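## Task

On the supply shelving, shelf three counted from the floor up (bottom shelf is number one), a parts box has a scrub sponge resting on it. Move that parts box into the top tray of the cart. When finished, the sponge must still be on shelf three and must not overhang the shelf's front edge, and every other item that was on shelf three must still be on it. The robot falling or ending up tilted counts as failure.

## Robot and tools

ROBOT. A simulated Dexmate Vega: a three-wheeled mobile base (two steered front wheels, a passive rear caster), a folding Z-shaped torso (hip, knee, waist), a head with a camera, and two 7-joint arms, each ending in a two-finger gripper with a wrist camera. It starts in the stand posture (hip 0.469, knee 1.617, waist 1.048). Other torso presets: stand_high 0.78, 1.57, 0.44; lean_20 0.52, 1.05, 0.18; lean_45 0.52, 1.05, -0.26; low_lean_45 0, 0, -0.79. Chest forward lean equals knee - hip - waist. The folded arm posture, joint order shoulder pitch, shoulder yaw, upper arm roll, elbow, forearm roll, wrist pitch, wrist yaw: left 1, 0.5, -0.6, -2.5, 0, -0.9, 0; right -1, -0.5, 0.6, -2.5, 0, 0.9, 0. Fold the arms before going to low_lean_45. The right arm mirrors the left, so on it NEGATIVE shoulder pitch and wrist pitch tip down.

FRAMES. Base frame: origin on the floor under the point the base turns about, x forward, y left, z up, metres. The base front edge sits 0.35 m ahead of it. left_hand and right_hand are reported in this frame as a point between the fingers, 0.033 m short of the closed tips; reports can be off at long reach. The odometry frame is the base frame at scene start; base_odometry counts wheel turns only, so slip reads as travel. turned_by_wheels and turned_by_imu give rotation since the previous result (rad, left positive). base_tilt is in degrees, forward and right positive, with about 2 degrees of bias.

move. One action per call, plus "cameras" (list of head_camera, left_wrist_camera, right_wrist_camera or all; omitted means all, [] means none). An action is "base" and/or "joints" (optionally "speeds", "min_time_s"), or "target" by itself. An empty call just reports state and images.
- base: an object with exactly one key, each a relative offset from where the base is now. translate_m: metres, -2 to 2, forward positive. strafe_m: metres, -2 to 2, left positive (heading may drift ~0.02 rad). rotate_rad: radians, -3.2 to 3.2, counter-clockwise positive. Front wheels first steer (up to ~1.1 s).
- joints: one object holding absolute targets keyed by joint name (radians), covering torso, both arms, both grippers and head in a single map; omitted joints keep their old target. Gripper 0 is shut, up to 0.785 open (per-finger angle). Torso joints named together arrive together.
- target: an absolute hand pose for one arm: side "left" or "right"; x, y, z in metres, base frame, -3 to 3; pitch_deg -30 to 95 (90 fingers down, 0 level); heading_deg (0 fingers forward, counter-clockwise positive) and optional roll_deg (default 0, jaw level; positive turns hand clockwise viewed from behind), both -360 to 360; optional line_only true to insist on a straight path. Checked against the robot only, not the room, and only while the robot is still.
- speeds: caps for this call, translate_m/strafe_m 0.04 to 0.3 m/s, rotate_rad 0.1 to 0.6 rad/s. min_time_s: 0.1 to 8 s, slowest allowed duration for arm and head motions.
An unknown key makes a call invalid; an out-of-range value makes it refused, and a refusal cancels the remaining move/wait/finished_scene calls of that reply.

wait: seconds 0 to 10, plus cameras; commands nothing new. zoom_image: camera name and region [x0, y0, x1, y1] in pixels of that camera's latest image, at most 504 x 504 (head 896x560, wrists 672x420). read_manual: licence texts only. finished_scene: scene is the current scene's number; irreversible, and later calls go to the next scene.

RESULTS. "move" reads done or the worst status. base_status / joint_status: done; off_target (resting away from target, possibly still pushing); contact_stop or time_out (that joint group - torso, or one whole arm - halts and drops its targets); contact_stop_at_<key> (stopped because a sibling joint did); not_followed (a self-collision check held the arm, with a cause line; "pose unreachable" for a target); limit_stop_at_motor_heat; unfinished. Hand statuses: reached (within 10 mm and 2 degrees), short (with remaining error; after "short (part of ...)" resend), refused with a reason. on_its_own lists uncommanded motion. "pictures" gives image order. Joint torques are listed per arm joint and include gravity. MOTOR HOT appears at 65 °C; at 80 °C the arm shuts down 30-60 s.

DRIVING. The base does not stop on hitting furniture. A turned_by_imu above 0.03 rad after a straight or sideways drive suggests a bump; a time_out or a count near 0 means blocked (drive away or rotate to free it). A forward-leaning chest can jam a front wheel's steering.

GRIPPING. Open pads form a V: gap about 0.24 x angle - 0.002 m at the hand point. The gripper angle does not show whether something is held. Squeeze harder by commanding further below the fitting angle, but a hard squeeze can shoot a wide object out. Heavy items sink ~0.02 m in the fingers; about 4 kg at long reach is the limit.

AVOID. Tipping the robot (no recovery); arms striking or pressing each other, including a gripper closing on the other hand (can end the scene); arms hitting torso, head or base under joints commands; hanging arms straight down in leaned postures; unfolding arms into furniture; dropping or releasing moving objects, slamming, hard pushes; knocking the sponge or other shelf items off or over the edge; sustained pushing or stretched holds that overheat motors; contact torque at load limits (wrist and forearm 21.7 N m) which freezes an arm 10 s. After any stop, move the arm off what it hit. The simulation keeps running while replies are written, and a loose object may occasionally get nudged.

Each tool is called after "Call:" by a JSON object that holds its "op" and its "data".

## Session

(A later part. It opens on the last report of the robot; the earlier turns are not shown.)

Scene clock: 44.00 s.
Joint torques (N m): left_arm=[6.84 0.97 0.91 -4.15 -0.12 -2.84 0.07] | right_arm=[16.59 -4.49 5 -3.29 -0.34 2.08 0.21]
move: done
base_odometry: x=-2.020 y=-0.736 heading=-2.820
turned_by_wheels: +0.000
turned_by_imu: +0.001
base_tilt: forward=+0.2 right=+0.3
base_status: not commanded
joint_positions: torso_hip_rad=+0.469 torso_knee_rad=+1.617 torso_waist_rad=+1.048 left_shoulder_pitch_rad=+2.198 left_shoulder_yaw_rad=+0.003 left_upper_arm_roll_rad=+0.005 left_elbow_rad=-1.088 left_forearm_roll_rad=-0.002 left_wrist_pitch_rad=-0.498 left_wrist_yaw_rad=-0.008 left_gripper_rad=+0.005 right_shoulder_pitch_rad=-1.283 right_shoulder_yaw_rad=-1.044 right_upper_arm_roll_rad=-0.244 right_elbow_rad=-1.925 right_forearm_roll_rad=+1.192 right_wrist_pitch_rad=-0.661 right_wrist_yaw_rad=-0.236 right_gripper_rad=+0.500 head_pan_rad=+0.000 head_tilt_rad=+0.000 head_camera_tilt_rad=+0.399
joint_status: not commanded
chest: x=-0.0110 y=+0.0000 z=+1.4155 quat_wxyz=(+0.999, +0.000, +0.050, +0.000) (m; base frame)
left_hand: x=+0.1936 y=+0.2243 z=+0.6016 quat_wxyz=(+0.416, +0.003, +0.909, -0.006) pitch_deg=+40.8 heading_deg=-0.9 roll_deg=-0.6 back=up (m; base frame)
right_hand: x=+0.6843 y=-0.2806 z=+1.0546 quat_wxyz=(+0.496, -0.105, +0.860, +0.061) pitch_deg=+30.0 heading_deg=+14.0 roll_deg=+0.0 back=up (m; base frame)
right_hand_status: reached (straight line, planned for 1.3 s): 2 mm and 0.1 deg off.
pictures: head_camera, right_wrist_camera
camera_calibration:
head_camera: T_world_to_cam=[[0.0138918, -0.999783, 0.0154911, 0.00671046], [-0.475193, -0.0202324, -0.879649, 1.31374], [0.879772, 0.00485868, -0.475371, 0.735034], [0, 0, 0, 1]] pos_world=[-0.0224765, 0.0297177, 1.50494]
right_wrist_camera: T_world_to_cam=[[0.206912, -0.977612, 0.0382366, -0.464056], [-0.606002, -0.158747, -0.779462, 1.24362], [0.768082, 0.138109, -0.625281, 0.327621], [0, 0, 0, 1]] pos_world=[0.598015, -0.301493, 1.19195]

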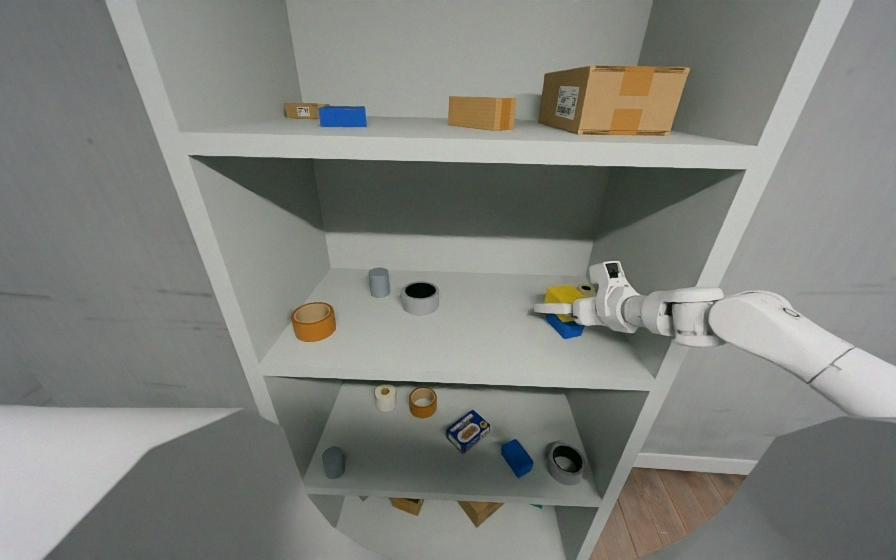

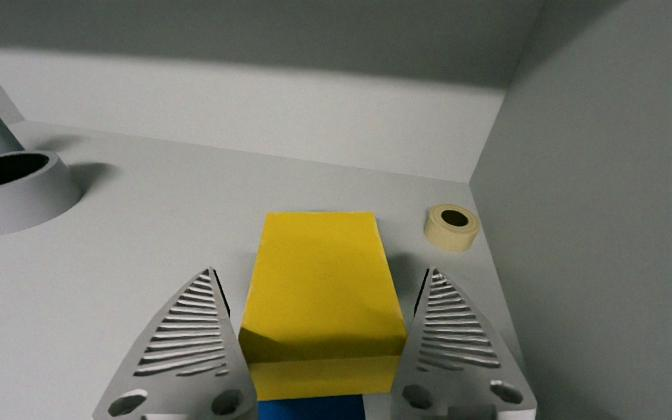

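Call:
{"op": "move", "data": {"joints": {"right_gripper_rad":0.25}, "cameras": ["right_wrist_camera"]}}

Call:
{"op": "move", "data": {"target": {"side":"right","x":0.68,"y":-0.27,"z":1.13,"pitch_deg":30,"heading_deg":14,"line_only":true}, "cameras": ["head_camera","right_wrist_camera"]}}

Call:
{"op": "move", "data": {"target": {"side":"right","x":0.68,"y":-0.06,"z":1.10,"pitch_deg":30,"heading_deg":14,"line_only":true}, "cameras": ["head_camera","right_wrist_camera"]}}

Scene clock: 45.23 s.
Joint torques (N m): left_arm=[8.02 -0.27 1.14 -4.01 -0.14 -2.79 0.06] | right_arm=[17.21 -5.92 4.98 -3.88 -0.2 2.17 0.07]
move: done
base_odometry: x=-2.020 y=-0.736 heading=-2.820
turned_by_wheels: +0.000
turned_by_imu: +0.000
base_tilt: forward=+0.2 right=+0.3
base_status: not commanded
joint_positions: torso_hip_rad=+0.469 torso_knee_rad=+1.617 torso_waist_rad=+1.048 left_shoulder_pitch_rad=+2.198 left_shoulder_yaw_rad=+0.003 left_upper_arm_roll_rad=+0.005 left_elbow_rad=-1.088 left_forearm_roll_rad=-0.002 left_wrist_pitch_rad=-0.498 left_wrist_yaw_rad=-0.008 left_gripper_rad=+0.005 right_shoulder_pitch_rad=-1.281 right_shoulder_yaw_rad=-1.041 right_upper_arm_roll_rad=-0.249 right_elbow_rad=-1.921 right_forearm_roll_rad=+1.188 right_wrist_pitch_rad=-0.659 right_wrist_yaw_rad=-0.235 right_gripper_rad=+0.251 head_pan_rad=+0.000 head_tilt_rad=+0.000 head_camera_tilt_rad=+0.399
joint_status: all done
chest: x=-0.0111 y=+0.0000 z=+1.4155 quat_wxyz=(+0.999, +0.000, +0.050, +0.000) (m; base frame)
left_hand: x=+0.1936 y=+0.2243 z=+0.6016 quat_wxyz=(+0.416, +0.003, +0.909, -0.006) pitch_deg=+40.8 heading_deg=-0.9 roll_deg=-0.6 back=up (m; base frame)
right_hand: x=+0.6848 y=-0.2801 z=+1.0531 quat_wxyz=(+0.496, -0.106, +0.860, +0.061) pitch_deg=+30.0 heading_deg=+14.0 roll_deg=+0.0 back=up (m; base frame)
pictures: right_wrist_camera
camera_calibration:
right_wrist_camera: T_world_to_cam=[[0.207553, -0.977457, 0.0387185, -0.464549], [-0.605982, -0.159544, -0.779315, 1.24255], [0.767924, 0.138287, -0.625435, 0.326547], [0, 0, 0, 1]] pos_world=[0.598615, -0.300993, 1.19055]

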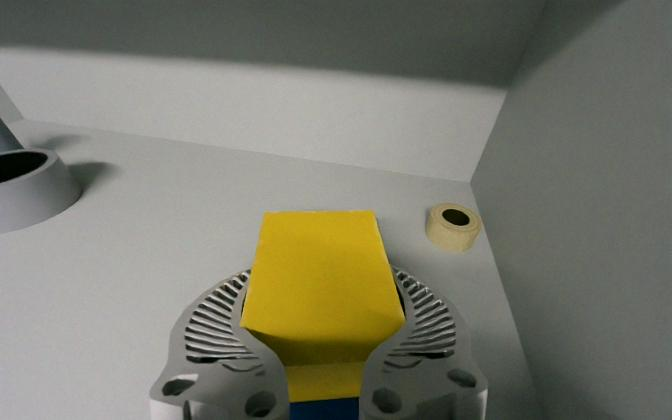

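Scene clock: 47.53 s.
Joint torques (N m): left_arm=[8.01 0.44 1.14 -3.98 0.04 -3.08 -0.03] | right_arm=[21.22 -9.22 12.65 -7.39 -0.24 3.09 -0.23]
move: done
base_odometry: x=-2.020 y=-0.736 heading=-2.820
turned_by_wheels: +0.000
turned_by_imu: +0.001
base_tilt: forward=+0.1 right=+0.3
base_status: not commanded
joint_positions: torso_hip_rad=+0.469 torso_knee_rad=+1.617 torso_waist_rad=+1.048 left_shoulder_pitch_rad=+2.198 left_shoulder_yaw_rad=+0.003 left_upper_arm_roll_rad=+0.005 left_elbow_rad=-1.088 left_forearm_roll_rad=-0.002 left_wrist_pitch_rad=-0.498 left_wrist_yaw_rad=-0.008 left_gripper_rad=+0.005 right_shoulder_pitch_rad=-1.197 right_shoulder_yaw_rad=-1.069 right_upper_arm_roll_rad=-0.154 right_elbow_rad=-2.021 right_forearm_roll_rad=+1.370 right_wrist_pitch_rad=-0.834 right_wrist_yaw_rad=-0.356 right_gripper_rad=+0.251 head_pan_rad=+0.000 head_tilt_rad=+0.000 head_camera_tilt_rad=+0.399
joint_status: not commanded
chest: x=-0.0111 y=+0.0000 z=+1.4155 quat_wxyz=(+0.999, +0.000, +0.050, +0.000) (m; base frame)
left_hand: x=+0.1936 y=+0.2243 z=+0.6016 quat_wxyz=(+0.416, +0.003, +0.909, -0.006) pitch_deg=+40.8 heading_deg=-0.9 roll_deg=-0.6 back=up (m; base frame)
right_hand: x=+0.6801 y=-0.2703 z=+1.1270 quat_wxyz=(+0.496, -0.105, +0.860, +0.061) pitch_deg=+30.1 heading_deg=+14.0 roll_deg=+0.1 back=up (m; base frame)
right_hand_status: reached (straight line, planned for 0.9 s): 3 mm and 0.1 deg off.
pictures: head_camera, right_wrist_camera
camera_calibration:
head_camera: T_world_to_cam=[[0.0138909, -0.999784, 0.0154895, 0.00671422], [-0.475193, -0.0202306, -0.879649, 1.31369], [0.879772, 0.00485866, -0.475371, 0.735122], [0, 0, 0, 1]] pos_world=[-0.0225765, 0.0297177, 1.50494]
right_wrist_camera: T_world_to_cam=[[0.207328, -0.977538, 0.0378837, -0.455829], [-0.607211, -0.158954, -0.778478, 1.2988], [0.767014, 0.138397, -0.626527, 0.376835], [0, 0, 0, 1]] pos_world=[0.594117, -0.291293, 1.26446]

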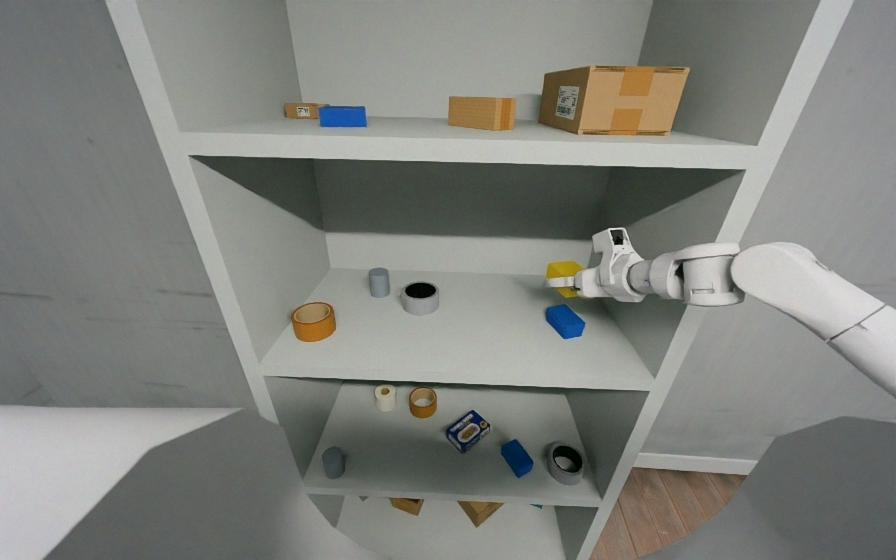

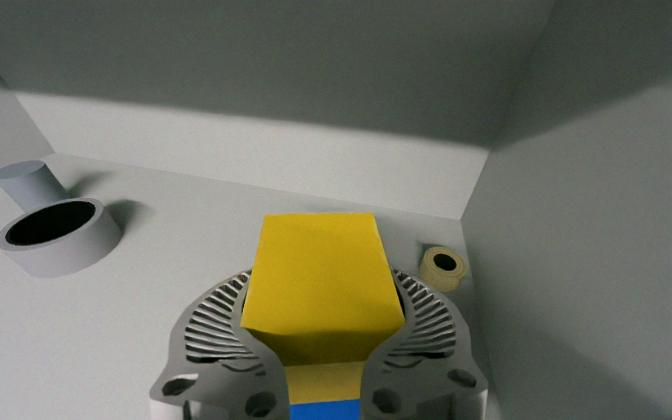

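Scene clock: 51.17 s.
Joint torques (N m): left_arm=[6.9 0.49 1.07 -3.51 -0.04 -2.96 -0.07] | right_arm=[21.97 1.25 4.72 -5.28 -0.57 2.54 -0.06]
move: done
base_odometry: x=-2.020 y=-0.736 heading=-2.820
turned_by_wheels: +0.000
turned_by_imu: +0.001
base_tilt: forward=+0.2 right=+0.3
base_status: not commanded
joint_positions: torso_hip_rad=+0.469 torso_knee_rad=+1.617 torso_waist_rad=+1.048 left_shoulder_pitch_rad=+2.198 left_shoulder_yaw_rad=+0.003 left_upper_arm_roll_rad=+0.005 left_elbow_rad=-1.088 left_forearm_roll_rad=-0.002 left_wrist_pitch_rad=-0.498 left_wrist_yaw_rad=-0.008 left_gripper_rad=+0.005 right_shoulder_pitch_rad=-0.968 right_shoulder_yaw_rad=-0.580 right_upper_arm_roll_rad=-0.556 right_elbow_rad=-2.052 right_forearm_roll_rad=+1.310 right_wrist_pitch_rad=-0.896 right_wrist_yaw_rad=-0.881 right_gripper_rad=+0.251 head_pan_rad=+0.000 head_tilt_rad=+0.000 head_camera_tilt_rad=+0.399
joint_status: not commanded
chest: x=-0.0111 y=+0.0000 z=+1.4155 quat_wxyz=(+0.999, +0.000, +0.050, +0.000) (m; base frame)
left_hand: x=+0.1936 y=+0.2243 z=+0.6016 quat_wxyz=(+0.416, +0.003, +0.909, -0.006) pitch_deg=+40.8 heading_deg=-0.9 roll_deg=-0.6 back=up (m; base frame)
right_hand: x=+0.6801 y=-0.0625 z=+1.0995 quat_wxyz=(+0.496, -0.105, +0.860, +0.061) pitch_deg=+30.1 heading_deg=+14.0 roll_deg=+0.0 back=up (m; base frame)
right_hand_status: reached (straight line, planned for 2.1 s): 3 mm and 0.1 deg off.
pictures: head_camera, right_wrist_camera
camera_calibration:
head_camera: T_world_to_cam=[[0.0138909, -0.999784, 0.0154895, 0.00671422], [-0.475193, -0.0202306, -0.879649, 1.31369], [0.879772, 0.00485866, -0.475371, 0.735122], [0, 0, 0, 1]] pos_world=[-0.0225765, 0.0297177, 1.50494]
right_wrist_camera: T_world_to_cam=[[0.207286, -0.977538, 0.0381091, -0.251888], [-0.606874, -0.159045, -0.778722, 1.31046], [0.767292, 0.13829, -0.62621, 0.330356], [0, 0, 0, 1]] pos_world=[0.594016, -0.083493, 1.23696]

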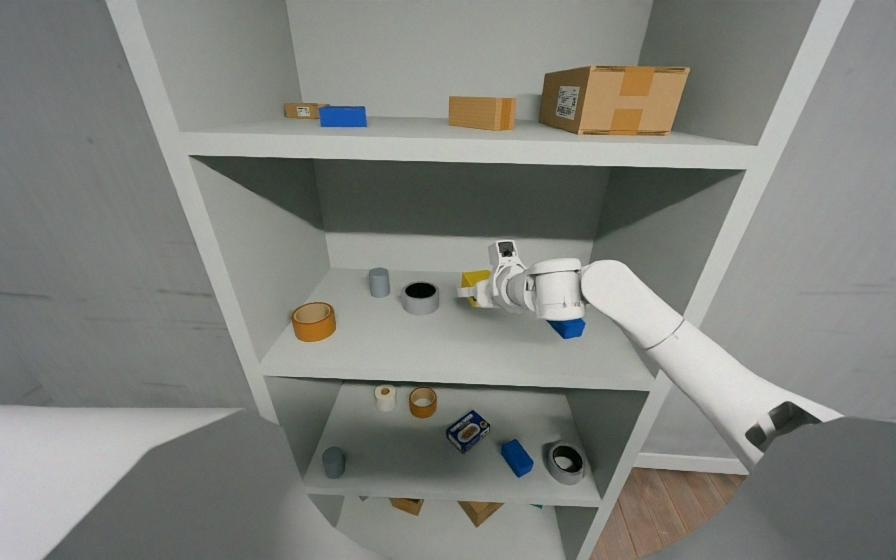

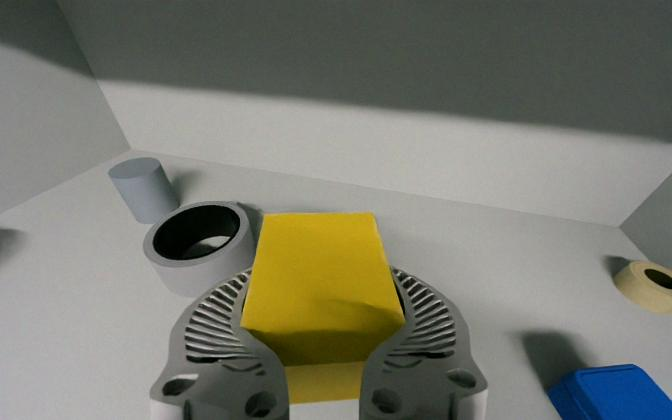

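Call:
{"op": "move", "data": {"target": {"side":"right","x":0.66,"y":-0.08,"z":1.022,"pitch_deg":30,"heading_deg":14,"line_only":true}, "cameras": ["right_wrist_camera"]}}

Call:
{"op": "move", "data": {"target": {"side":"right","x":0.66,"y":-0.08,"z":1.013,"pitch_deg":30,"heading_deg":14,"line_only":true}, "cameras": ["right_wrist_camera"]}}

Scene clock: 53.83 s.
Joint torques (N m): left_arm=[6.9 -0.11 1.21 -4.2 -0.01 -2.72 0.08] | right_arm=[10.28 -3.78 4.17 -5.31 -0.92 3.35 0.12]
move: done
base_odometry: x=-2.020 y=-0.736 heading=-2.820
turned_by_wheels: +0.000
turned_by_imu: +0.001
base_tilt: forward=+0.2 right=+0.3
base_status: not commanded
joint_positions: torso_hip_rad=+0.469 torso_knee_rad=+1.617 torso_waist_rad=+1.048 left_shoulder_pitch_rad=+2.198 left_shoulder_yaw_rad=+0.003 left_upper_arm_roll_rad=+0.005 left_elbow_rad=-1.088 left_forearm_roll_rad=-0.002 left_wrist_pitch_rad=-0.498 left_wrist_yaw_rad=-0.008 left_gripper_rad=+0.005 right_shoulder_pitch_rad=-1.122 right_shoulder_yaw_rad=-0.669 right_upper_arm_roll_rad=-0.610 right_elbow_rad=-2.044 right_forearm_roll_rad=+1.135 right_wrist_pitch_rad=-0.718 right_wrist_yaw_rad=-0.727 right_gripper_rad=+0.251 head_pan_rad=+0.000 head_tilt_rad=+0.000 head_camera_tilt_rad=+0.399
joint_status: not commanded
chest: x=-0.0111 y=+0.0000 z=+1.4155 quat_wxyz=(+0.999, +0.000, +0.050, +0.000) (m; base frame)
left_hand: x=+0.1936 y=+0.2243 z=+0.6016 quat_wxyz=(+0.416, +0.003, +0.909, -0.006) pitch_deg=+40.8 heading_deg=-0.9 roll_deg=-0.6 back=up (m; base frame)
right_hand: x=+0.6608 y=-0.0796 z=+1.0242 quat_wxyz=(+0.496, -0.105, +0.860, +0.061) pitch_deg=+30.0 heading_deg=+14.0 roll_deg=+0.0 back=up (m; base frame)
right_hand_status: reached (straight line, planned for 0.9 s): 2 mm and 0.0 deg off.
pictures: right_wrist_camera
camera_calibration:
right_wrist_camera: T_world_to_cam=[[0.206982, -0.977592, 0.0383633, -0.261741], [-0.606363, -0.158959, -0.779138, 1.23754], [0.767777, 0.138006, -0.625678, 0.299514], [0, 0, 0, 1]] pos_world=[0.574615, -0.100493, 1.16165]

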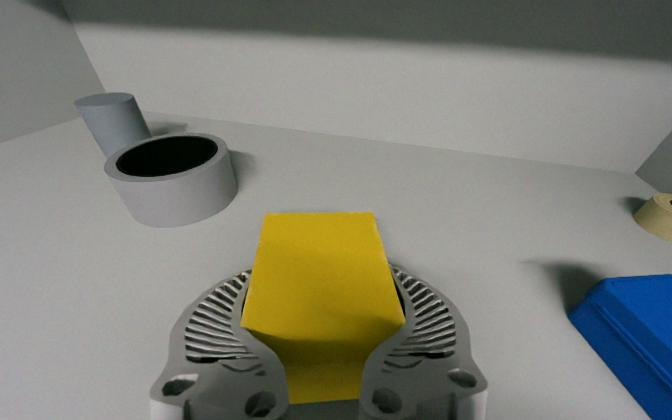

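Scene clock: 55.00 s.
Joint torques (N m): left_arm=[7.19 0.18 0.91 -4.03 -0.15 -2.78 0.01] | right_arm=[5.37 -2.46 1.49 -0.96 -0.41 0.57 -0.1]
move: done
base_odometry: x=-2.020 y=-0.736 heading=-2.820
turned_by_wheels: +0.000
turned_by_imu: +0.000
base_tilt: forward=+0.2 right=+0.3
base_status: not commanded
joint_positions: torso_hip_rad=+0.469 torso_knee_rad=+1.617 torso_waist_rad=+1.048 left_shoulder_pitch_rad=+2.198 left_shoulder_yaw_rad=+0.003 left_upper_arm_roll_rad=+0.005 left_elbow_rad=-1.088 left_forearm_roll_rad=-0.002 left_wrist_pitch_rad=-0.498 left_wrist_yaw_rad=-0.008 left_gripper_rad=+0.005 right_shoulder_pitch_rad=-1.132 right_shoulder_yaw_rad=-0.671 right_upper_arm_roll_rad=-0.622 right_elbow_rad=-2.031 right_forearm_roll_rad=+1.112 right_wrist_pitch_rad=-0.694 right_wrist_yaw_rad=-0.709 right_gripper_rad=+0.251 head_pan_rad=+0.000 head_tilt_rad=+0.000 head_camera_tilt_rad=+0.399
joint_status: not commanded
chest: x=-0.0113 y=+0.0000 z=+1.4155 quat_wxyz=(+0.999, +0.000, +0.050, +0.000) (m; base frame)
left_hand: x=+0.1935 y=+0.2243 z=+0.6017 quat_wxyz=(+0.416, +0.003, +0.909, -0.006) pitch_deg=+40.8 heading_deg=-0.9 roll_deg=-0.6 back=up (m; base frame)
right_hand: x=+0.6602 y=-0.0798 z=+1.0156 quat_wxyz=(+0.497, -0.105, +0.859, +0.061) pitch_deg=+29.9 heading_deg=+14.0 roll_deg=+0.0 back=up (m; base frame)
right_hand_status: reached (straight line, planned for 0.3 s): 3 mm and 0.1 deg off.
pictures: right_wrist_camera
camera_calibration:
right_wrist_camera: T_world_to_cam=[[0.207373, -0.97751, 0.0383401, -0.261839], [-0.604999, -0.158948, -0.7802, 1.23064], [0.768747, 0.138597, -0.624354, 0.292577], [0, 0, 0, 1]] pos_world=[0.573914, -0.100893, 1.15285]

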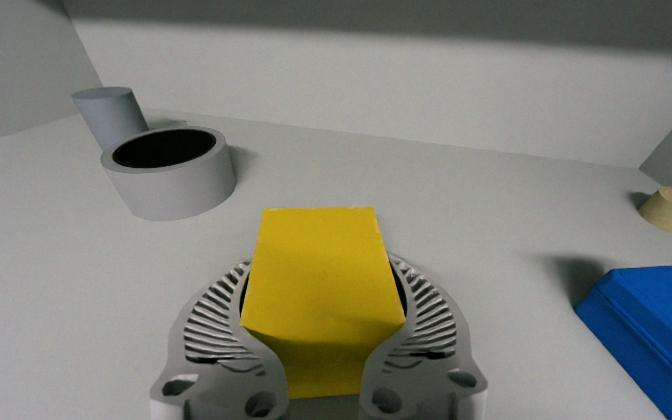

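Call:
{"op": "move", "data": {"joints": {"right_gripper_rad":0.5}, "cameras": ["right_wrist_camera"]}}

Call:
{"op": "move", "data": {"target": {"side":"right","x":0.64,"y":-0.085,"z":1.12,"pitch_deg":30,"heading_deg":14,"line_only":true}, "cameras": []}}

Call:
{"op": "move", "data": {"target": {"side":"right","x":0.65,"y":-0.285,"z":1.11,"pitch_deg":30,"heading_deg":20,"line_only":true}, "cameras": ["head_camera","right_wrist_camera"]}}

Call:
{"op": "zoom_image", "data": {"camera": "right_wrist_camera", "region": [220, 220, 440, 420]}}

Call:
{"op": "zoom_image", "data": {"camera": "head_camera", "region": [400, 230, 660, 400]}}

Scene clock: 56.27 s.
Joint torques (N m): left_arm=[7.47 -0.86 1.18 -4.18 -0.09 -3.02 0.06] | right_arm=[3.13 -4.2 1.92 -1.02 0.31 0.96 0.22]
move: done
base_odometry: x=-2.020 y=-0.736 heading=-2.820
turned_by_wheels: +0.000
turned_by_imu: +0.000
base_tilt: forward=+0.2 right=+0.3
base_status: not commanded
joint_positions: torso_hip_rad=+0.469 torso_knee_rad=+1.617 torso_waist_rad=+1.048 left_shoulder_pitch_rad=+2.198 left_shoulder_yaw_rad=+0.003 left_upper_arm_roll_rad=+0.005 left_elbow_rad=-1.088 left_forearm_roll_rad=-0.002 left_wrist_pitch_rad=-0.498 left_wrist_yaw_rad=-0.008 left_gripper_rad=+0.005 right_shoulder_pitch_rad=-1.134 right_shoulder_yaw_rad=-0.671 right_upper_arm_roll_rad=-0.624 right_elbow_rad=-2.028 right_forearm_roll_rad=+1.108 right_wrist_pitch_rad=-0.690 right_wrist_yaw_rad=-0.706 right_gripper_rad=+0.500 head_pan_rad=+0.000 head_tilt_rad=+0.000 head_camera_tilt_rad=+0.399
joint_status: all done
chest: x=-0.0114 y=+0.0000 z=+1.4155 quat_wxyz=(+0.999, +0.000, +0.050, +0.000) (m; base frame)
left_hand: x=+0.1935 y=+0.2243 z=+0.6017 quat_wxyz=(+0.417, +0.003, +0.909, -0.006) pitch_deg=+40.8 heading_deg=-0.9 roll_deg=-0.6 back=up (m; base frame)
right_hand: x=+0.6602 y=-0.0800 z=+1.0142 quat_wxyz=(+0.497, -0.105, +0.859, +0.061) pitch_deg=+29.9 heading_deg=+14.0 roll_deg=+0.0 back=up (m; base frame)
pictures: right_wrist_camera
camera_calibration:
right_wrist_camera: T_world_to_cam=[[0.207289, -0.977523, 0.0384755, -0.261971], [-0.604727, -0.158952, -0.78041, 1.22955], [0.768984, 0.138503, -0.624083, 0.291337], [0, 0, 0, 1]] pos_world=[0.573813, -0.100993, 1.15145]

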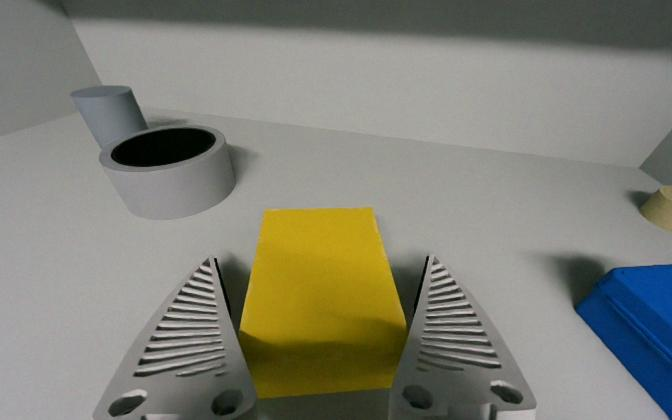

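Scene clock: 59.17 s.
Joint torques (N m): left_arm=[7.32 1.23 1.24 -3.87 -0.03 -3.01 0.08] | right_arm=[20.33 0.7 10.81 -9.56 -0.49 2.3 -0.38]
move: done
base_odometry: x=-2.020 y=-0.736 heading=-2.820
turned_by_wheels: +0.000
turned_by_imu: +0.001
base_tilt: forward=+0.2 right=+0.3
base_status: not commanded
joint_positions: torso_hip_rad=+0.469 torso_knee_rad=+1.617 torso_waist_rad=+1.048 left_shoulder_pitch_rad=+2.198 left_shoulder_yaw_rad=+0.003 left_upper_arm_roll_rad=+0.005 left_elbow_rad=-1.088 left_forearm_roll_rad=-0.002 left_wrist_pitch_rad=-0.498 left_wrist_yaw_rad=-0.008 left_gripper_rad=+0.005 right_shoulder_pitch_rad=-1.060 right_shoulder_yaw_rad=-0.660 right_upper_arm_roll_rad=-0.446 right_elbow_rad=-2.219 right_forearm_roll_rad=+1.443 right_wrist_pitch_rad=-0.938 right_wrist_yaw_rad=-0.975 right_gripper_rad=+0.500 head_pan_rad=+0.000 head_tilt_rad=+0.000 head_camera_tilt_rad=+0.399
joint_status: not commanded
chest: x=-0.0112 y=+0.0000 z=+1.4155 quat_wxyz=(+0.999, +0.000, +0.050, +0.000) (m; base frame)
left_hand: x=+0.1936 y=+0.2243 z=+0.6017 quat_wxyz=(+0.416, +0.003, +0.909, -0.006) pitch_deg=+40.8 heading_deg=-0.9 roll_deg=-0.6 back=up (m; base frame)
right_hand: x=+0.6403 y=-0.0849 z=+1.1175 quat_wxyz=(+0.496, -0.105, +0.860, +0.061) pitch_deg=+30.1 heading_deg=+14.0 roll_deg=+0.0 back=up (m; base frame)
right_hand_status: reached (straight line, planned for 1.4 s): 3 mm and 0.1 deg off.
pictures: none
No camera images: "cameras" was empty.

Scene clock: 63.83 s.
Joint torques (N m): left_arm=[6.71 0.14 1.21 -3.88 0.02 -2.67 -0.03] | right_arm=[7.21 -9.62 12.38 -2.12 -0.56 3.59 0.42]
move: done
base_odometry: x=-2.020 y=-0.736 heading=-2.820
turned_by_wheels: +0.000
turned_by_imu: +0.001
base_tilt: forward=+0.2 right=+0.3
base_status: not commanded
joint_positions: torso_hip_rad=+0.469 torso_knee_rad=+1.617 torso_waist_rad=+1.048 left_shoulder_pitch_rad=+2.198 left_shoulder_yaw_rad=+0.003 left_upper_arm_roll_rad=+0.005 left_elbow_rad=-1.088 left_forearm_roll_rad=-0.002 left_wrist_pitch_rad=-0.498 left_wrist_yaw_rad=-0.008 left_gripper_rad=+0.005 right_shoulder_pitch_rad=-1.417 right_shoulder_yaw_rad=-1.189 right_upper_arm_roll_rad=-0.014 right_elbow_rad=-2.014 right_forearm_roll_rad=+1.291 right_wrist_pitch_rad=-0.720 right_wrist_yaw_rad=-0.098 right_gripper_rad=+0.500 head_pan_rad=+0.000 head_tilt_rad=+0.000 head_camera_tilt_rad=+0.399
joint_status: not commanded
chest: x=-0.0112 y=+0.0000 z=+1.4155 quat_wxyz=(+0.999, +0.000, +0.050, +0.000) (m; base frame)
left_hand: x=+0.1936 y=+0.2243 z=+0.6017 quat_wxyz=(+0.416, +0.003, +0.909, -0.006) pitch_deg=+40.8 heading_deg=-0.9 roll_deg=-0.6 back=up (m; base frame)
right_hand: x=+0.6498 y=-0.2837 z=+1.1094 quat_wxyz=(+0.492, -0.150, +0.853, +0.087) pitch_deg=+30.1 heading_deg=+20.0 roll_deg=+0.0 back=up (m; base frame)
right_hand_status: reached (straight line, planned for 3.1 s): 1 mm and 0.1 deg off.
pictures: head_camera, right_wrist_camera
camera_calibration:
head_camera: T_world_to_cam=[[0.0138875, -0.999784, 0.0154928, 0.00671058], [-0.474997, -0.0202307, -0.879755, 1.31381], [0.879878, 0.00485856, -0.475175, 0.734916], [0, 0, 0, 1]] pos_world=[-0.0226756, 0.0297177, 1.50494]
right_wrist_camera: T_world_to_cam=[[0.307944, -0.950642, 0.0380785, -0.519917], [-0.586958, -0.221329, -0.778777, 1.23409], [0.748766, 0.217469, -0.626144, 0.424781], [0, 0, 0, 1]] pos_world=[0.566404, -0.313491, 1.24686]

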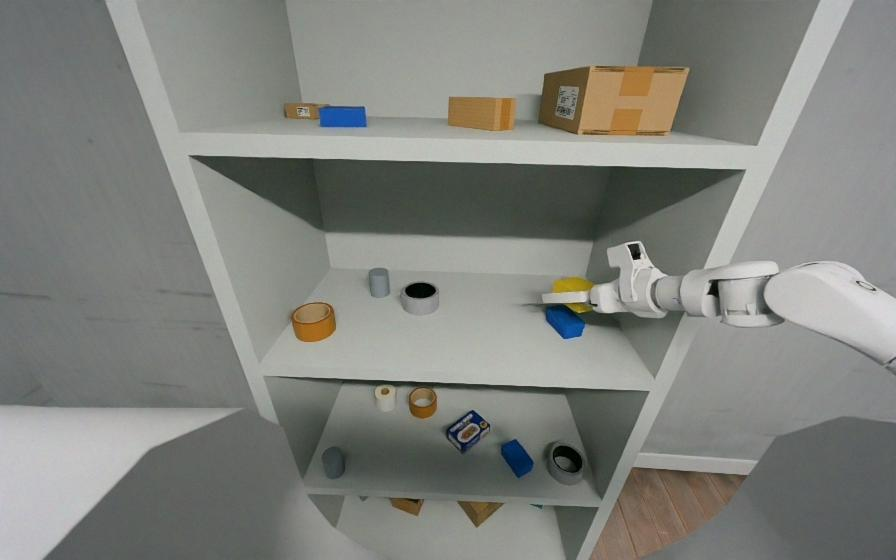

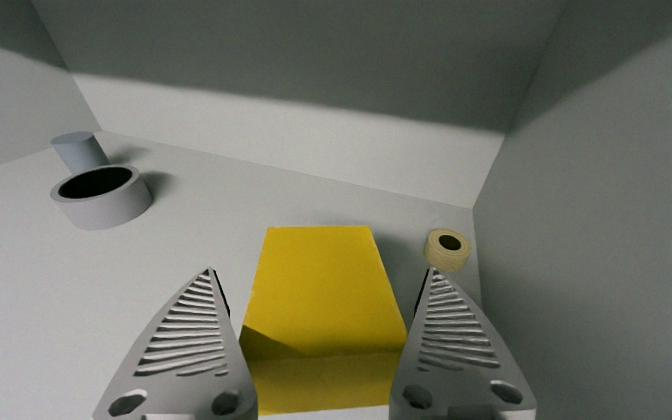

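Scaled by 2.291 from the camera's 672x420 image, which has a finer 960x600 frame.

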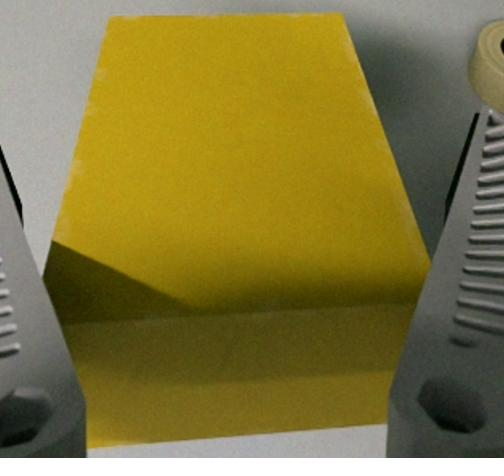

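Scaled by 1.938 from the camera's 896x560 image, which has a finer 960x600 frame.

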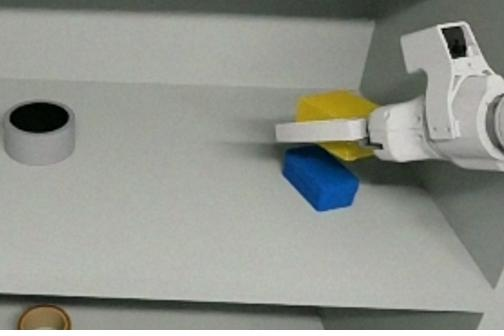

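Call:
{"op": "move", "data": {"joints": {"right_gripper_rad":0.42}, "cameras": []}}

Call:
{"op": "move", "data": {"target": {"side":"right","x":0.65,"y":-0.06,"z":1.09,"pitch_deg":30,"heading_deg":14,"line_only":true}, "cameras": ["head_camera","right_wrist_camera"]}}

Call:
{"op": "move", "data": {"target": {"side":"right","x":0.65,"y":-0.06,"z":1.022,"pitch_deg":30,"heading_deg":14,"line_only":true}, "cameras": ["right_wrist_camera"]}}

Scene clock: 64.87 s.
Joint torques (N m): left_arm=[7.87 0.68 1.3 -3.69 0.06 -2.43 0.02] | right_arm=[8.05 -10.46 12.86 -2.72 -0.35 3.27 0.51]
move: done
base_odometry: x=-2.020 y=-0.736 heading=-2.820
turned_by_wheels: +0.000
turned_by_imu: +0.000
base_tilt: forward=+0.1 right=+0.3
base_status: not commanded
joint_positions: torso_hip_rad=+0.469 torso_knee_rad=+1.617 torso_waist_rad=+1.048 left_shoulder_pitch_rad=+2.198 left_shoulder_yaw_rad=+0.003 left_upper_arm_roll_rad=+0.005 left_elbow_rad=-1.088 left_forearm_roll_rad=-0.002 left_wrist_pitch_rad=-0.498 left_wrist_yaw_rad=-0.008 left_gripper_rad=+0.005 right_shoulder_pitch_rad=-1.419 right_shoulder_yaw_rad=-1.191 right_upper_arm_roll_rad=-0.012 right_elbow_rad=-2.012 right_forearm_roll_rad=+1.289 right_wrist_pitch_rad=-0.718 right_wrist_yaw_rad=-0.094 right_gripper_rad=+0.420 head_pan_rad=+0.000 head_tilt_rad=+0.000 head_camera_tilt_rad=+0.399
joint_status: all done
chest: x=-0.0112 y=+0.0000 z=+1.4155 quat_wxyz=(+0.999, +0.000, +0.050, +0.000) (m; base frame)
left_hand: x=+0.1936 y=+0.2243 z=+0.6017 quat_wxyz=(+0.416, +0.003, +0.909, -0.006) pitch_deg=+40.8 heading_deg=-0.9 roll_deg=-0.6 back=up (m; base frame)
right_hand: x=+0.6498 y=-0.2847 z=+1.1095 quat_wxyz=(+0.492, -0.150, +0.853, +0.087) pitch_deg=+30.0 heading_deg=+20.0 roll_deg=+0.0 back=up (m; base frame)
pictures: none
No camera images: "cameras" was empty.

Scene clock: 69.37 s.
Joint torques (N m): left_arm=[7.52 0.58 1.22 -3.72 -0.09 -2.63 0.16] | right_arm=[21.51 -0.3 4.21 -5 -0.78 2.01 -0.46]
move: done
base_odometry: x=-2.020 y=-0.736 heading=-2.820
turned_by_wheels: +0.000
turned_by_imu: +0.001
base_tilt: forward=+0.2 right=+0.3
base_status: not commanded
joint_positions: torso_hip_rad=+0.469 torso_knee_rad=+1.617 torso_waist_rad=+1.048 left_shoulder_pitch_rad=+2.198 left_shoulder_yaw_rad=+0.003 left_upper_arm_roll_rad=+0.005 left_elbow_rad=-1.088 left_forearm_roll_rad=-0.002 left_wrist_pitch_rad=-0.498 left_wrist_yaw_rad=-0.008 left_gripper_rad=+0.005 right_shoulder_pitch_rad=-1.059 right_shoulder_yaw_rad=-0.601 right_upper_arm_roll_rad=-0.531 right_elbow_rad=-2.151 right_forearm_roll_rad=+1.310 right_wrist_pitch_rad=-0.892 right_wrist_yaw_rad=-0.922 right_gripper_rad=+0.420 head_pan_rad=+0.000 head_tilt_rad=+0.000 head_camera_tilt_rad=+0.399
joint_status: not commanded
chest: x=-0.0112 y=+0.0000 z=+1.4155 quat_wxyz=(+0.999, +0.000, +0.050, +0.000) (m; base frame)
left_hand: x=+0.1936 y=+0.2243 z=+0.6017 quat_wxyz=(+0.416, +0.003, +0.909, -0.006) pitch_deg=+40.8 heading_deg=-0.9 roll_deg=-0.6 back=up (m; base frame)
right_hand: x=+0.6500 y=-0.0620 z=+1.0894 quat_wxyz=(+0.496, -0.106, +0.860, +0.061) pitch_deg=+30.0 heading_deg=+14.0 roll_deg=+0.0 back=up (m; base frame)
right_hand_status: reached (straight line, planned for 3.0 s): 2 mm and 0.1 deg off.
pictures: head_camera, right_wrist_camera
camera_calibration:
head_camera: T_world_to_cam=[[0.0138875, -0.999784, 0.0154928, 0.00671058], [-0.474997, -0.0202307, -0.879755, 1.31381], [0.879878, 0.00485856, -0.475175, 0.734916], [0, 0, 0, 1]] pos_world=[-0.0226756, 0.0297177, 1.50494]
right_wrist_camera: T_world_to_cam=[[0.20808, -0.977367, 0.038169, -0.245283], [-0.606672, -0.159573, -0.778772, 1.28431], [0.767237, 0.13889, -0.626145, 0.347059], [0, 0, 0, 1]] pos_world=[0.563917, -0.0829937, 1.22686]

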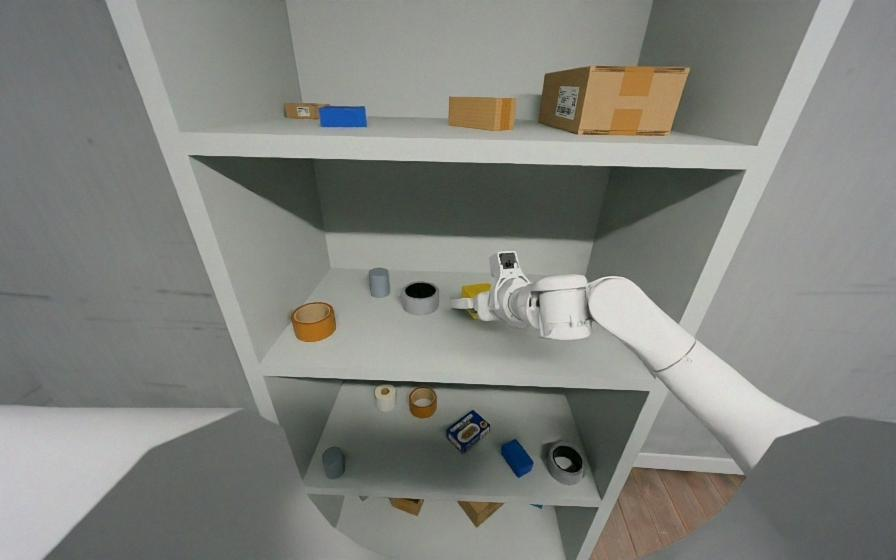

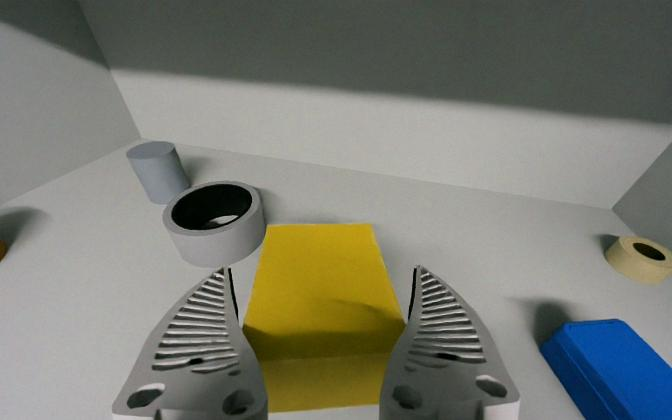

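Scene clock: 71.70 s.
Joint torques (N m): left_arm=[7.91 0.62 1.03 -3.52 -0.05 -2.64 0.09] | right_arm=[8.43 -0.65 3.85 -5.24 -0.56 2.35 0]
move: done
base_odometry: x=-2.020 y=-0.736 heading=-2.820
turned_by_wheels: +0.000
turned_by_imu: +0.001
base_tilt: forward=+0.2 right=+0.3
base_status: not commanded
joint_positions: torso_hip_rad=+0.469 torso_knee_rad=+1.617 torso_waist_rad=+1.048 left_shoulder_pitch_rad=+2.198 left_shoulder_yaw_rad=+0.003 left_upper_arm_roll_rad=+0.005 left_elbow_rad=-1.088 left_forearm_roll_rad=-0.002 left_wrist_pitch_rad=-0.498 left_wrist_yaw_rad=-0.008 left_gripper_rad=+0.005 right_shoulder_pitch_rad=-1.135 right_shoulder_yaw_rad=-0.622 right_upper_arm_roll_rad=-0.624 right_elbow_rad=-2.067 right_forearm_roll_rad=+1.118 right_wrist_pitch_rad=-0.737 right_wrist_yaw_rad=-0.776 right_gripper_rad=+0.420 head_pan_rad=+0.000 head_tilt_rad=+0.000 head_camera_tilt_rad=+0.399
joint_status: not commanded
chest: x=-0.0112 y=+0.0000 z=+1.4155 quat_wxyz=(+0.999, +0.000, +0.050, +0.000) (m; base frame)
left_hand: x=+0.1936 y=+0.2243 z=+0.6017 quat_wxyz=(+0.416, +0.003, +0.909, -0.006) pitch_deg=+40.8 heading_deg=-0.9 roll_deg=-0.6 back=up (m; base frame)
right_hand: x=+0.6502 y=-0.0601 z=+1.0240 quat_wxyz=(+0.496, -0.105, +0.860, +0.061) pitch_deg=+30.0 heading_deg=+14.0 roll_deg=+0.0 back=up (m; base frame)
right_hand_status: reached (straight line, planned for 1.0 s): 2 mm and 0.0 deg off.
pictures: right_wrist_camera
camera_calibration:
right_wrist_camera: T_world_to_cam=[[0.207119, -0.977563, 0.0383777, -0.240662], [-0.606391, -0.159064, -0.779094, 1.23392], [0.767718, 0.138094, -0.625731, 0.304889], [0, 0, 0, 1]] pos_world=[0.564015, -0.0810927, 1.16135]

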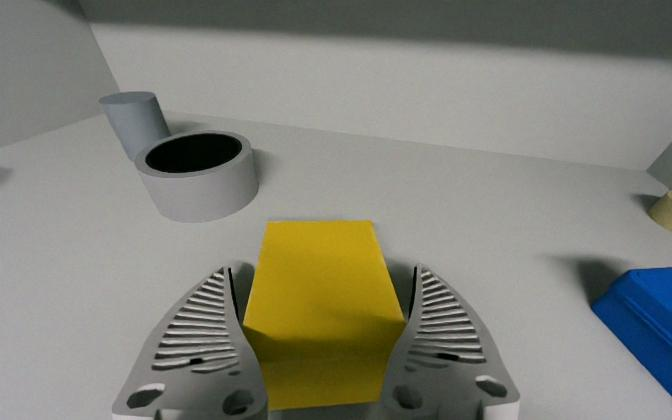

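Lower and open fully.

Call:
{"op": "move", "data": {"target": {"side":"right","x":0.65,"y":-0.06,"z":1.014,"pitch_deg":30,"heading_deg":14,"line_only":true}, "cameras": ["right_wrist_camera"]}}

Call:
{"op": "move", "data": {"joints": {"right_gripper_rad":0.78}, "cameras": ["right_wrist_camera"]}}

Call:
{"op": "move", "data": {"target": {"side":"right","x":0.625,"y":-0.066,"z":1.03,"pitch_deg":30,"heading_deg":14,"line_only":true}, "cameras": ["right_wrist_camera"]}}

Scene clock: 73.27 s.
Joint torques (N m): left_arm=[7.07 1.15 1.18 -4.27 -0.1 -3.07 0.04] | right_arm=[5.09 -3.26 1.19 -1 -0.31 1.02 0.4]
move: done
base_odometry: x=-2.020 y=-0.736 heading=-2.820
turned_by_wheels: +0.000
turned_by_imu: +0.000
base_tilt: forward=+0.2 right=+0.3
base_status: not commanded
joint_positions: torso_hip_rad=+0.469 torso_knee_rad=+1.617 torso_waist_rad=+1.048 left_shoulder_pitch_rad=+2.198 left_shoulder_yaw_rad=+0.003 left_upper_arm_roll_rad=+0.005 left_elbow_rad=-1.088 left_forearm_roll_rad=-0.002 left_wrist_pitch_rad=-0.498 left_wrist_yaw_rad=-0.008 left_gripper_rad=+0.005 right_shoulder_pitch_rad=-1.142 right_shoulder_yaw_rad=-0.623 right_upper_arm_roll_rad=-0.635 right_elbow_rad=-2.054 right_forearm_roll_rad=+1.098 right_wrist_pitch_rad=-0.717 right_wrist_yaw_rad=-0.760 right_gripper_rad=+0.420 head_pan_rad=+0.000 head_tilt_rad=+0.000 head_camera_tilt_rad=+0.399
joint_status: not commanded
chest: x=-0.0113 y=+0.0000 z=+1.4155 quat_wxyz=(+0.999, +0.000, +0.050, +0.000) (m; base frame)
left_hand: x=+0.1935 y=+0.2243 z=+0.6017 quat_wxyz=(+0.416, +0.003, +0.909, -0.006) pitch_deg=+40.8 heading_deg=-0.9 roll_deg=-0.6 back=up (m; base frame)
right_hand: x=+0.6502 y=-0.0600 z=+1.0167 quat_wxyz=(+0.497, -0.105, +0.859, +0.061) pitch_deg=+29.9 heading_deg=+14.0 roll_deg=+0.0 back=up (m; base frame)
right_hand_status: reached (straight line, planned for 0.3 s): 3 mm and 0.1 deg off.
pictures: right_wrist_camera
camera_calibration:
right_wrist_camera: T_world_to_cam=[[0.207383, -0.977506, 0.038392, -0.240424], [-0.60532, -0.159054, -0.779929, 1.22855], [0.768492, 0.138504, -0.624689, 0.298779], [0, 0, 0, 1]] pos_world=[0.563914, -0.0809933, 1.15405]

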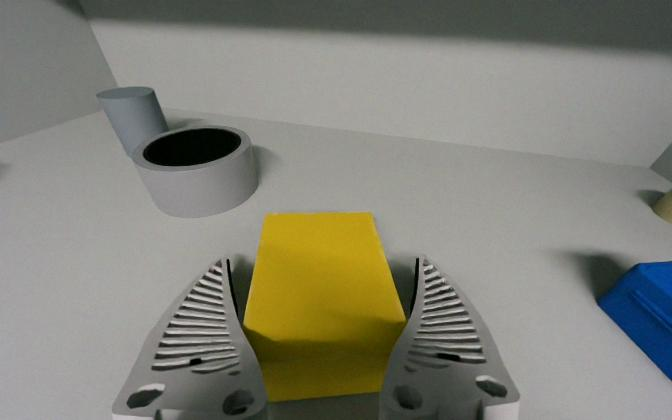

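Scene clock: 74.17 s.
Joint torques (N m): left_arm=[7.17 0.48 1.15 -3.73 -0.01 -2.55 -0.04] | right_arm=[9.33 -1.32 4.65 -6.7 -0.78 2.44 0.13]
move: done
base_odometry: x=-2.020 y=-0.736 heading=-2.820
turned_by_wheels: +0.000
turned_by_imu: +0.000
base_tilt: forward=+0.1 right=+0.3
base_status: not commanded
joint_positions: torso_hip_rad=+0.469 torso_knee_rad=+1.617 torso_waist_rad=+1.048 left_shoulder_pitch_rad=+2.198 left_shoulder_yaw_rad=+0.003 left_upper_arm_roll_rad=+0.005 left_elbow_rad=-1.088 left_forearm_roll_rad=-0.002 left_wrist_pitch_rad=-0.498 left_wrist_yaw_rad=-0.008 left_gripper_rad=+0.005 right_shoulder_pitch_rad=-1.144 right_shoulder_yaw_rad=-0.623 right_upper_arm_roll_rad=-0.638 right_elbow_rad=-2.050 right_forearm_roll_rad=+1.094 right_wrist_pitch_rad=-0.713 right_wrist_yaw_rad=-0.757 right_gripper_rad=+0.780 head_pan_rad=+0.000 head_tilt_rad=+0.000 head_camera_tilt_rad=+0.399
joint_status: all done
chest: x=-0.0112 y=+0.0000 z=+1.4155 quat_wxyz=(+0.999, +0.000, +0.050, +0.000) (m; base frame)
left_hand: x=+0.1935 y=+0.2243 z=+0.6017 quat_wxyz=(+0.416, +0.003, +0.909, -0.006) pitch_deg=+40.8 heading_deg=-0.9 roll_deg=-0.6 back=up (m; base frame)
right_hand: x=+0.6500 y=-0.0600 z=+1.0144 quat_wxyz=(+0.496, -0.106, +0.860, +0.061) pitch_deg=+30.0 heading_deg=+14.0 roll_deg=+0.0 back=up (m; base frame)
pictures: right_wrist_camera
camera_calibration:
right_wrist_camera: T_world_to_cam=[[0.207575, -0.977453, 0.0387064, -0.240781], [-0.606087, -0.159567, -0.779228, 1.22628], [0.767835, 0.138289, -0.625544, 0.298756], [0, 0, 0, 1]] pos_world=[0.563815, -0.0809929, 1.15175]

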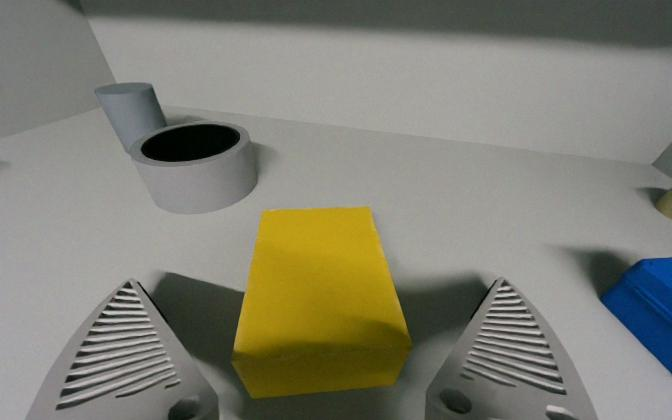

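Scene clock: 76.10 s.
Joint torques (N m): left_arm=[7.66 0.29 0.92 -4.49 -0.06 -3.03 0.12] | right_arm=[9.57 -3.49 9.59 -11.69 -0.58 2.89 -0.21]
move: done
base_odometry: x=-2.020 y=-0.736 heading=-2.820
turned_by_wheels: +0.000
turned_by_imu: +0.000
base_tilt: forward=+0.1 right=+0.3
base_status: not commanded
joint_positions: torso_hip_rad=+0.469 torso_knee_rad=+1.617 torso_waist_rad=+1.048 left_shoulder_pitch_rad=+2.198 left_shoulder_yaw_rad=+0.003 left_upper_arm_roll_rad=+0.005 left_elbow_rad=-1.088 left_forearm_roll_rad=-0.002 left_wrist_pitch_rad=-0.498 left_wrist_yaw_rad=-0.008 left_gripper_rad=+0.005 right_shoulder_pitch_rad=-1.196 right_shoulder_yaw_rad=-0.663 right_upper_arm_roll_rad=-0.591 right_elbow_rad=-2.162 right_forearm_roll_rad=+1.150 right_wrist_pitch_rad=-0.746 right_wrist_yaw_rad=-0.818 right_gripper_rad=+0.780 head_pan_rad=+0.000 head_tilt_rad=+0.000 head_camera_tilt_rad=+0.399
joint_status: not commanded
chest: x=-0.0112 y=+0.0000 z=+1.4155 quat_wxyz=(+0.999, +0.000, +0.050, +0.000) (m; base frame)
left_hand: x=+0.1935 y=+0.2243 z=+0.6017 quat_wxyz=(+0.416, +0.003, +0.909, -0.006) pitch_deg=+40.8 heading_deg=-0.9 roll_deg=-0.6 back=up (m; base frame)
right_hand: x=+0.6261 y=-0.0657 z=+1.0288 quat_wxyz=(+0.496, -0.106, +0.860, +0.061) pitch_deg=+30.0 heading_deg=+14.0 roll_deg=+0.0 back=up (m; base frame)
right_hand_status: reached (straight line, planned for 0.7 s): 2 mm and 0.0 deg off.
pictures: right_wrist_camera
camera_calibration:
right_wrist_camera: T_world_to_cam=[[0.207782, -0.977411, 0.0386515, -0.24192], [-0.606542, -0.15974, -0.778839, 1.22204], [0.76742, 0.138385, -0.626032, 0.327677], [0, 0, 0, 1]] pos_world=[0.540016, -0.086593, 1.16626]

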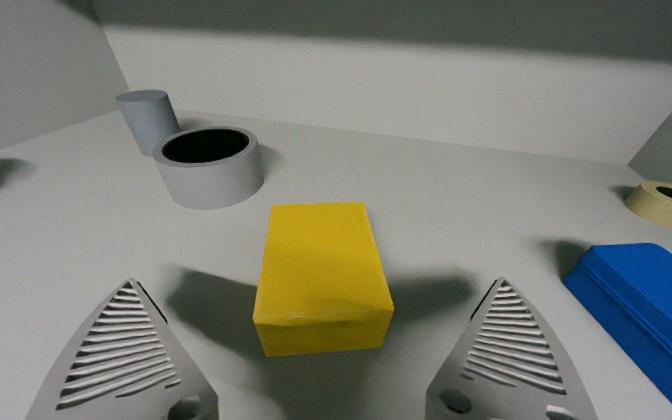

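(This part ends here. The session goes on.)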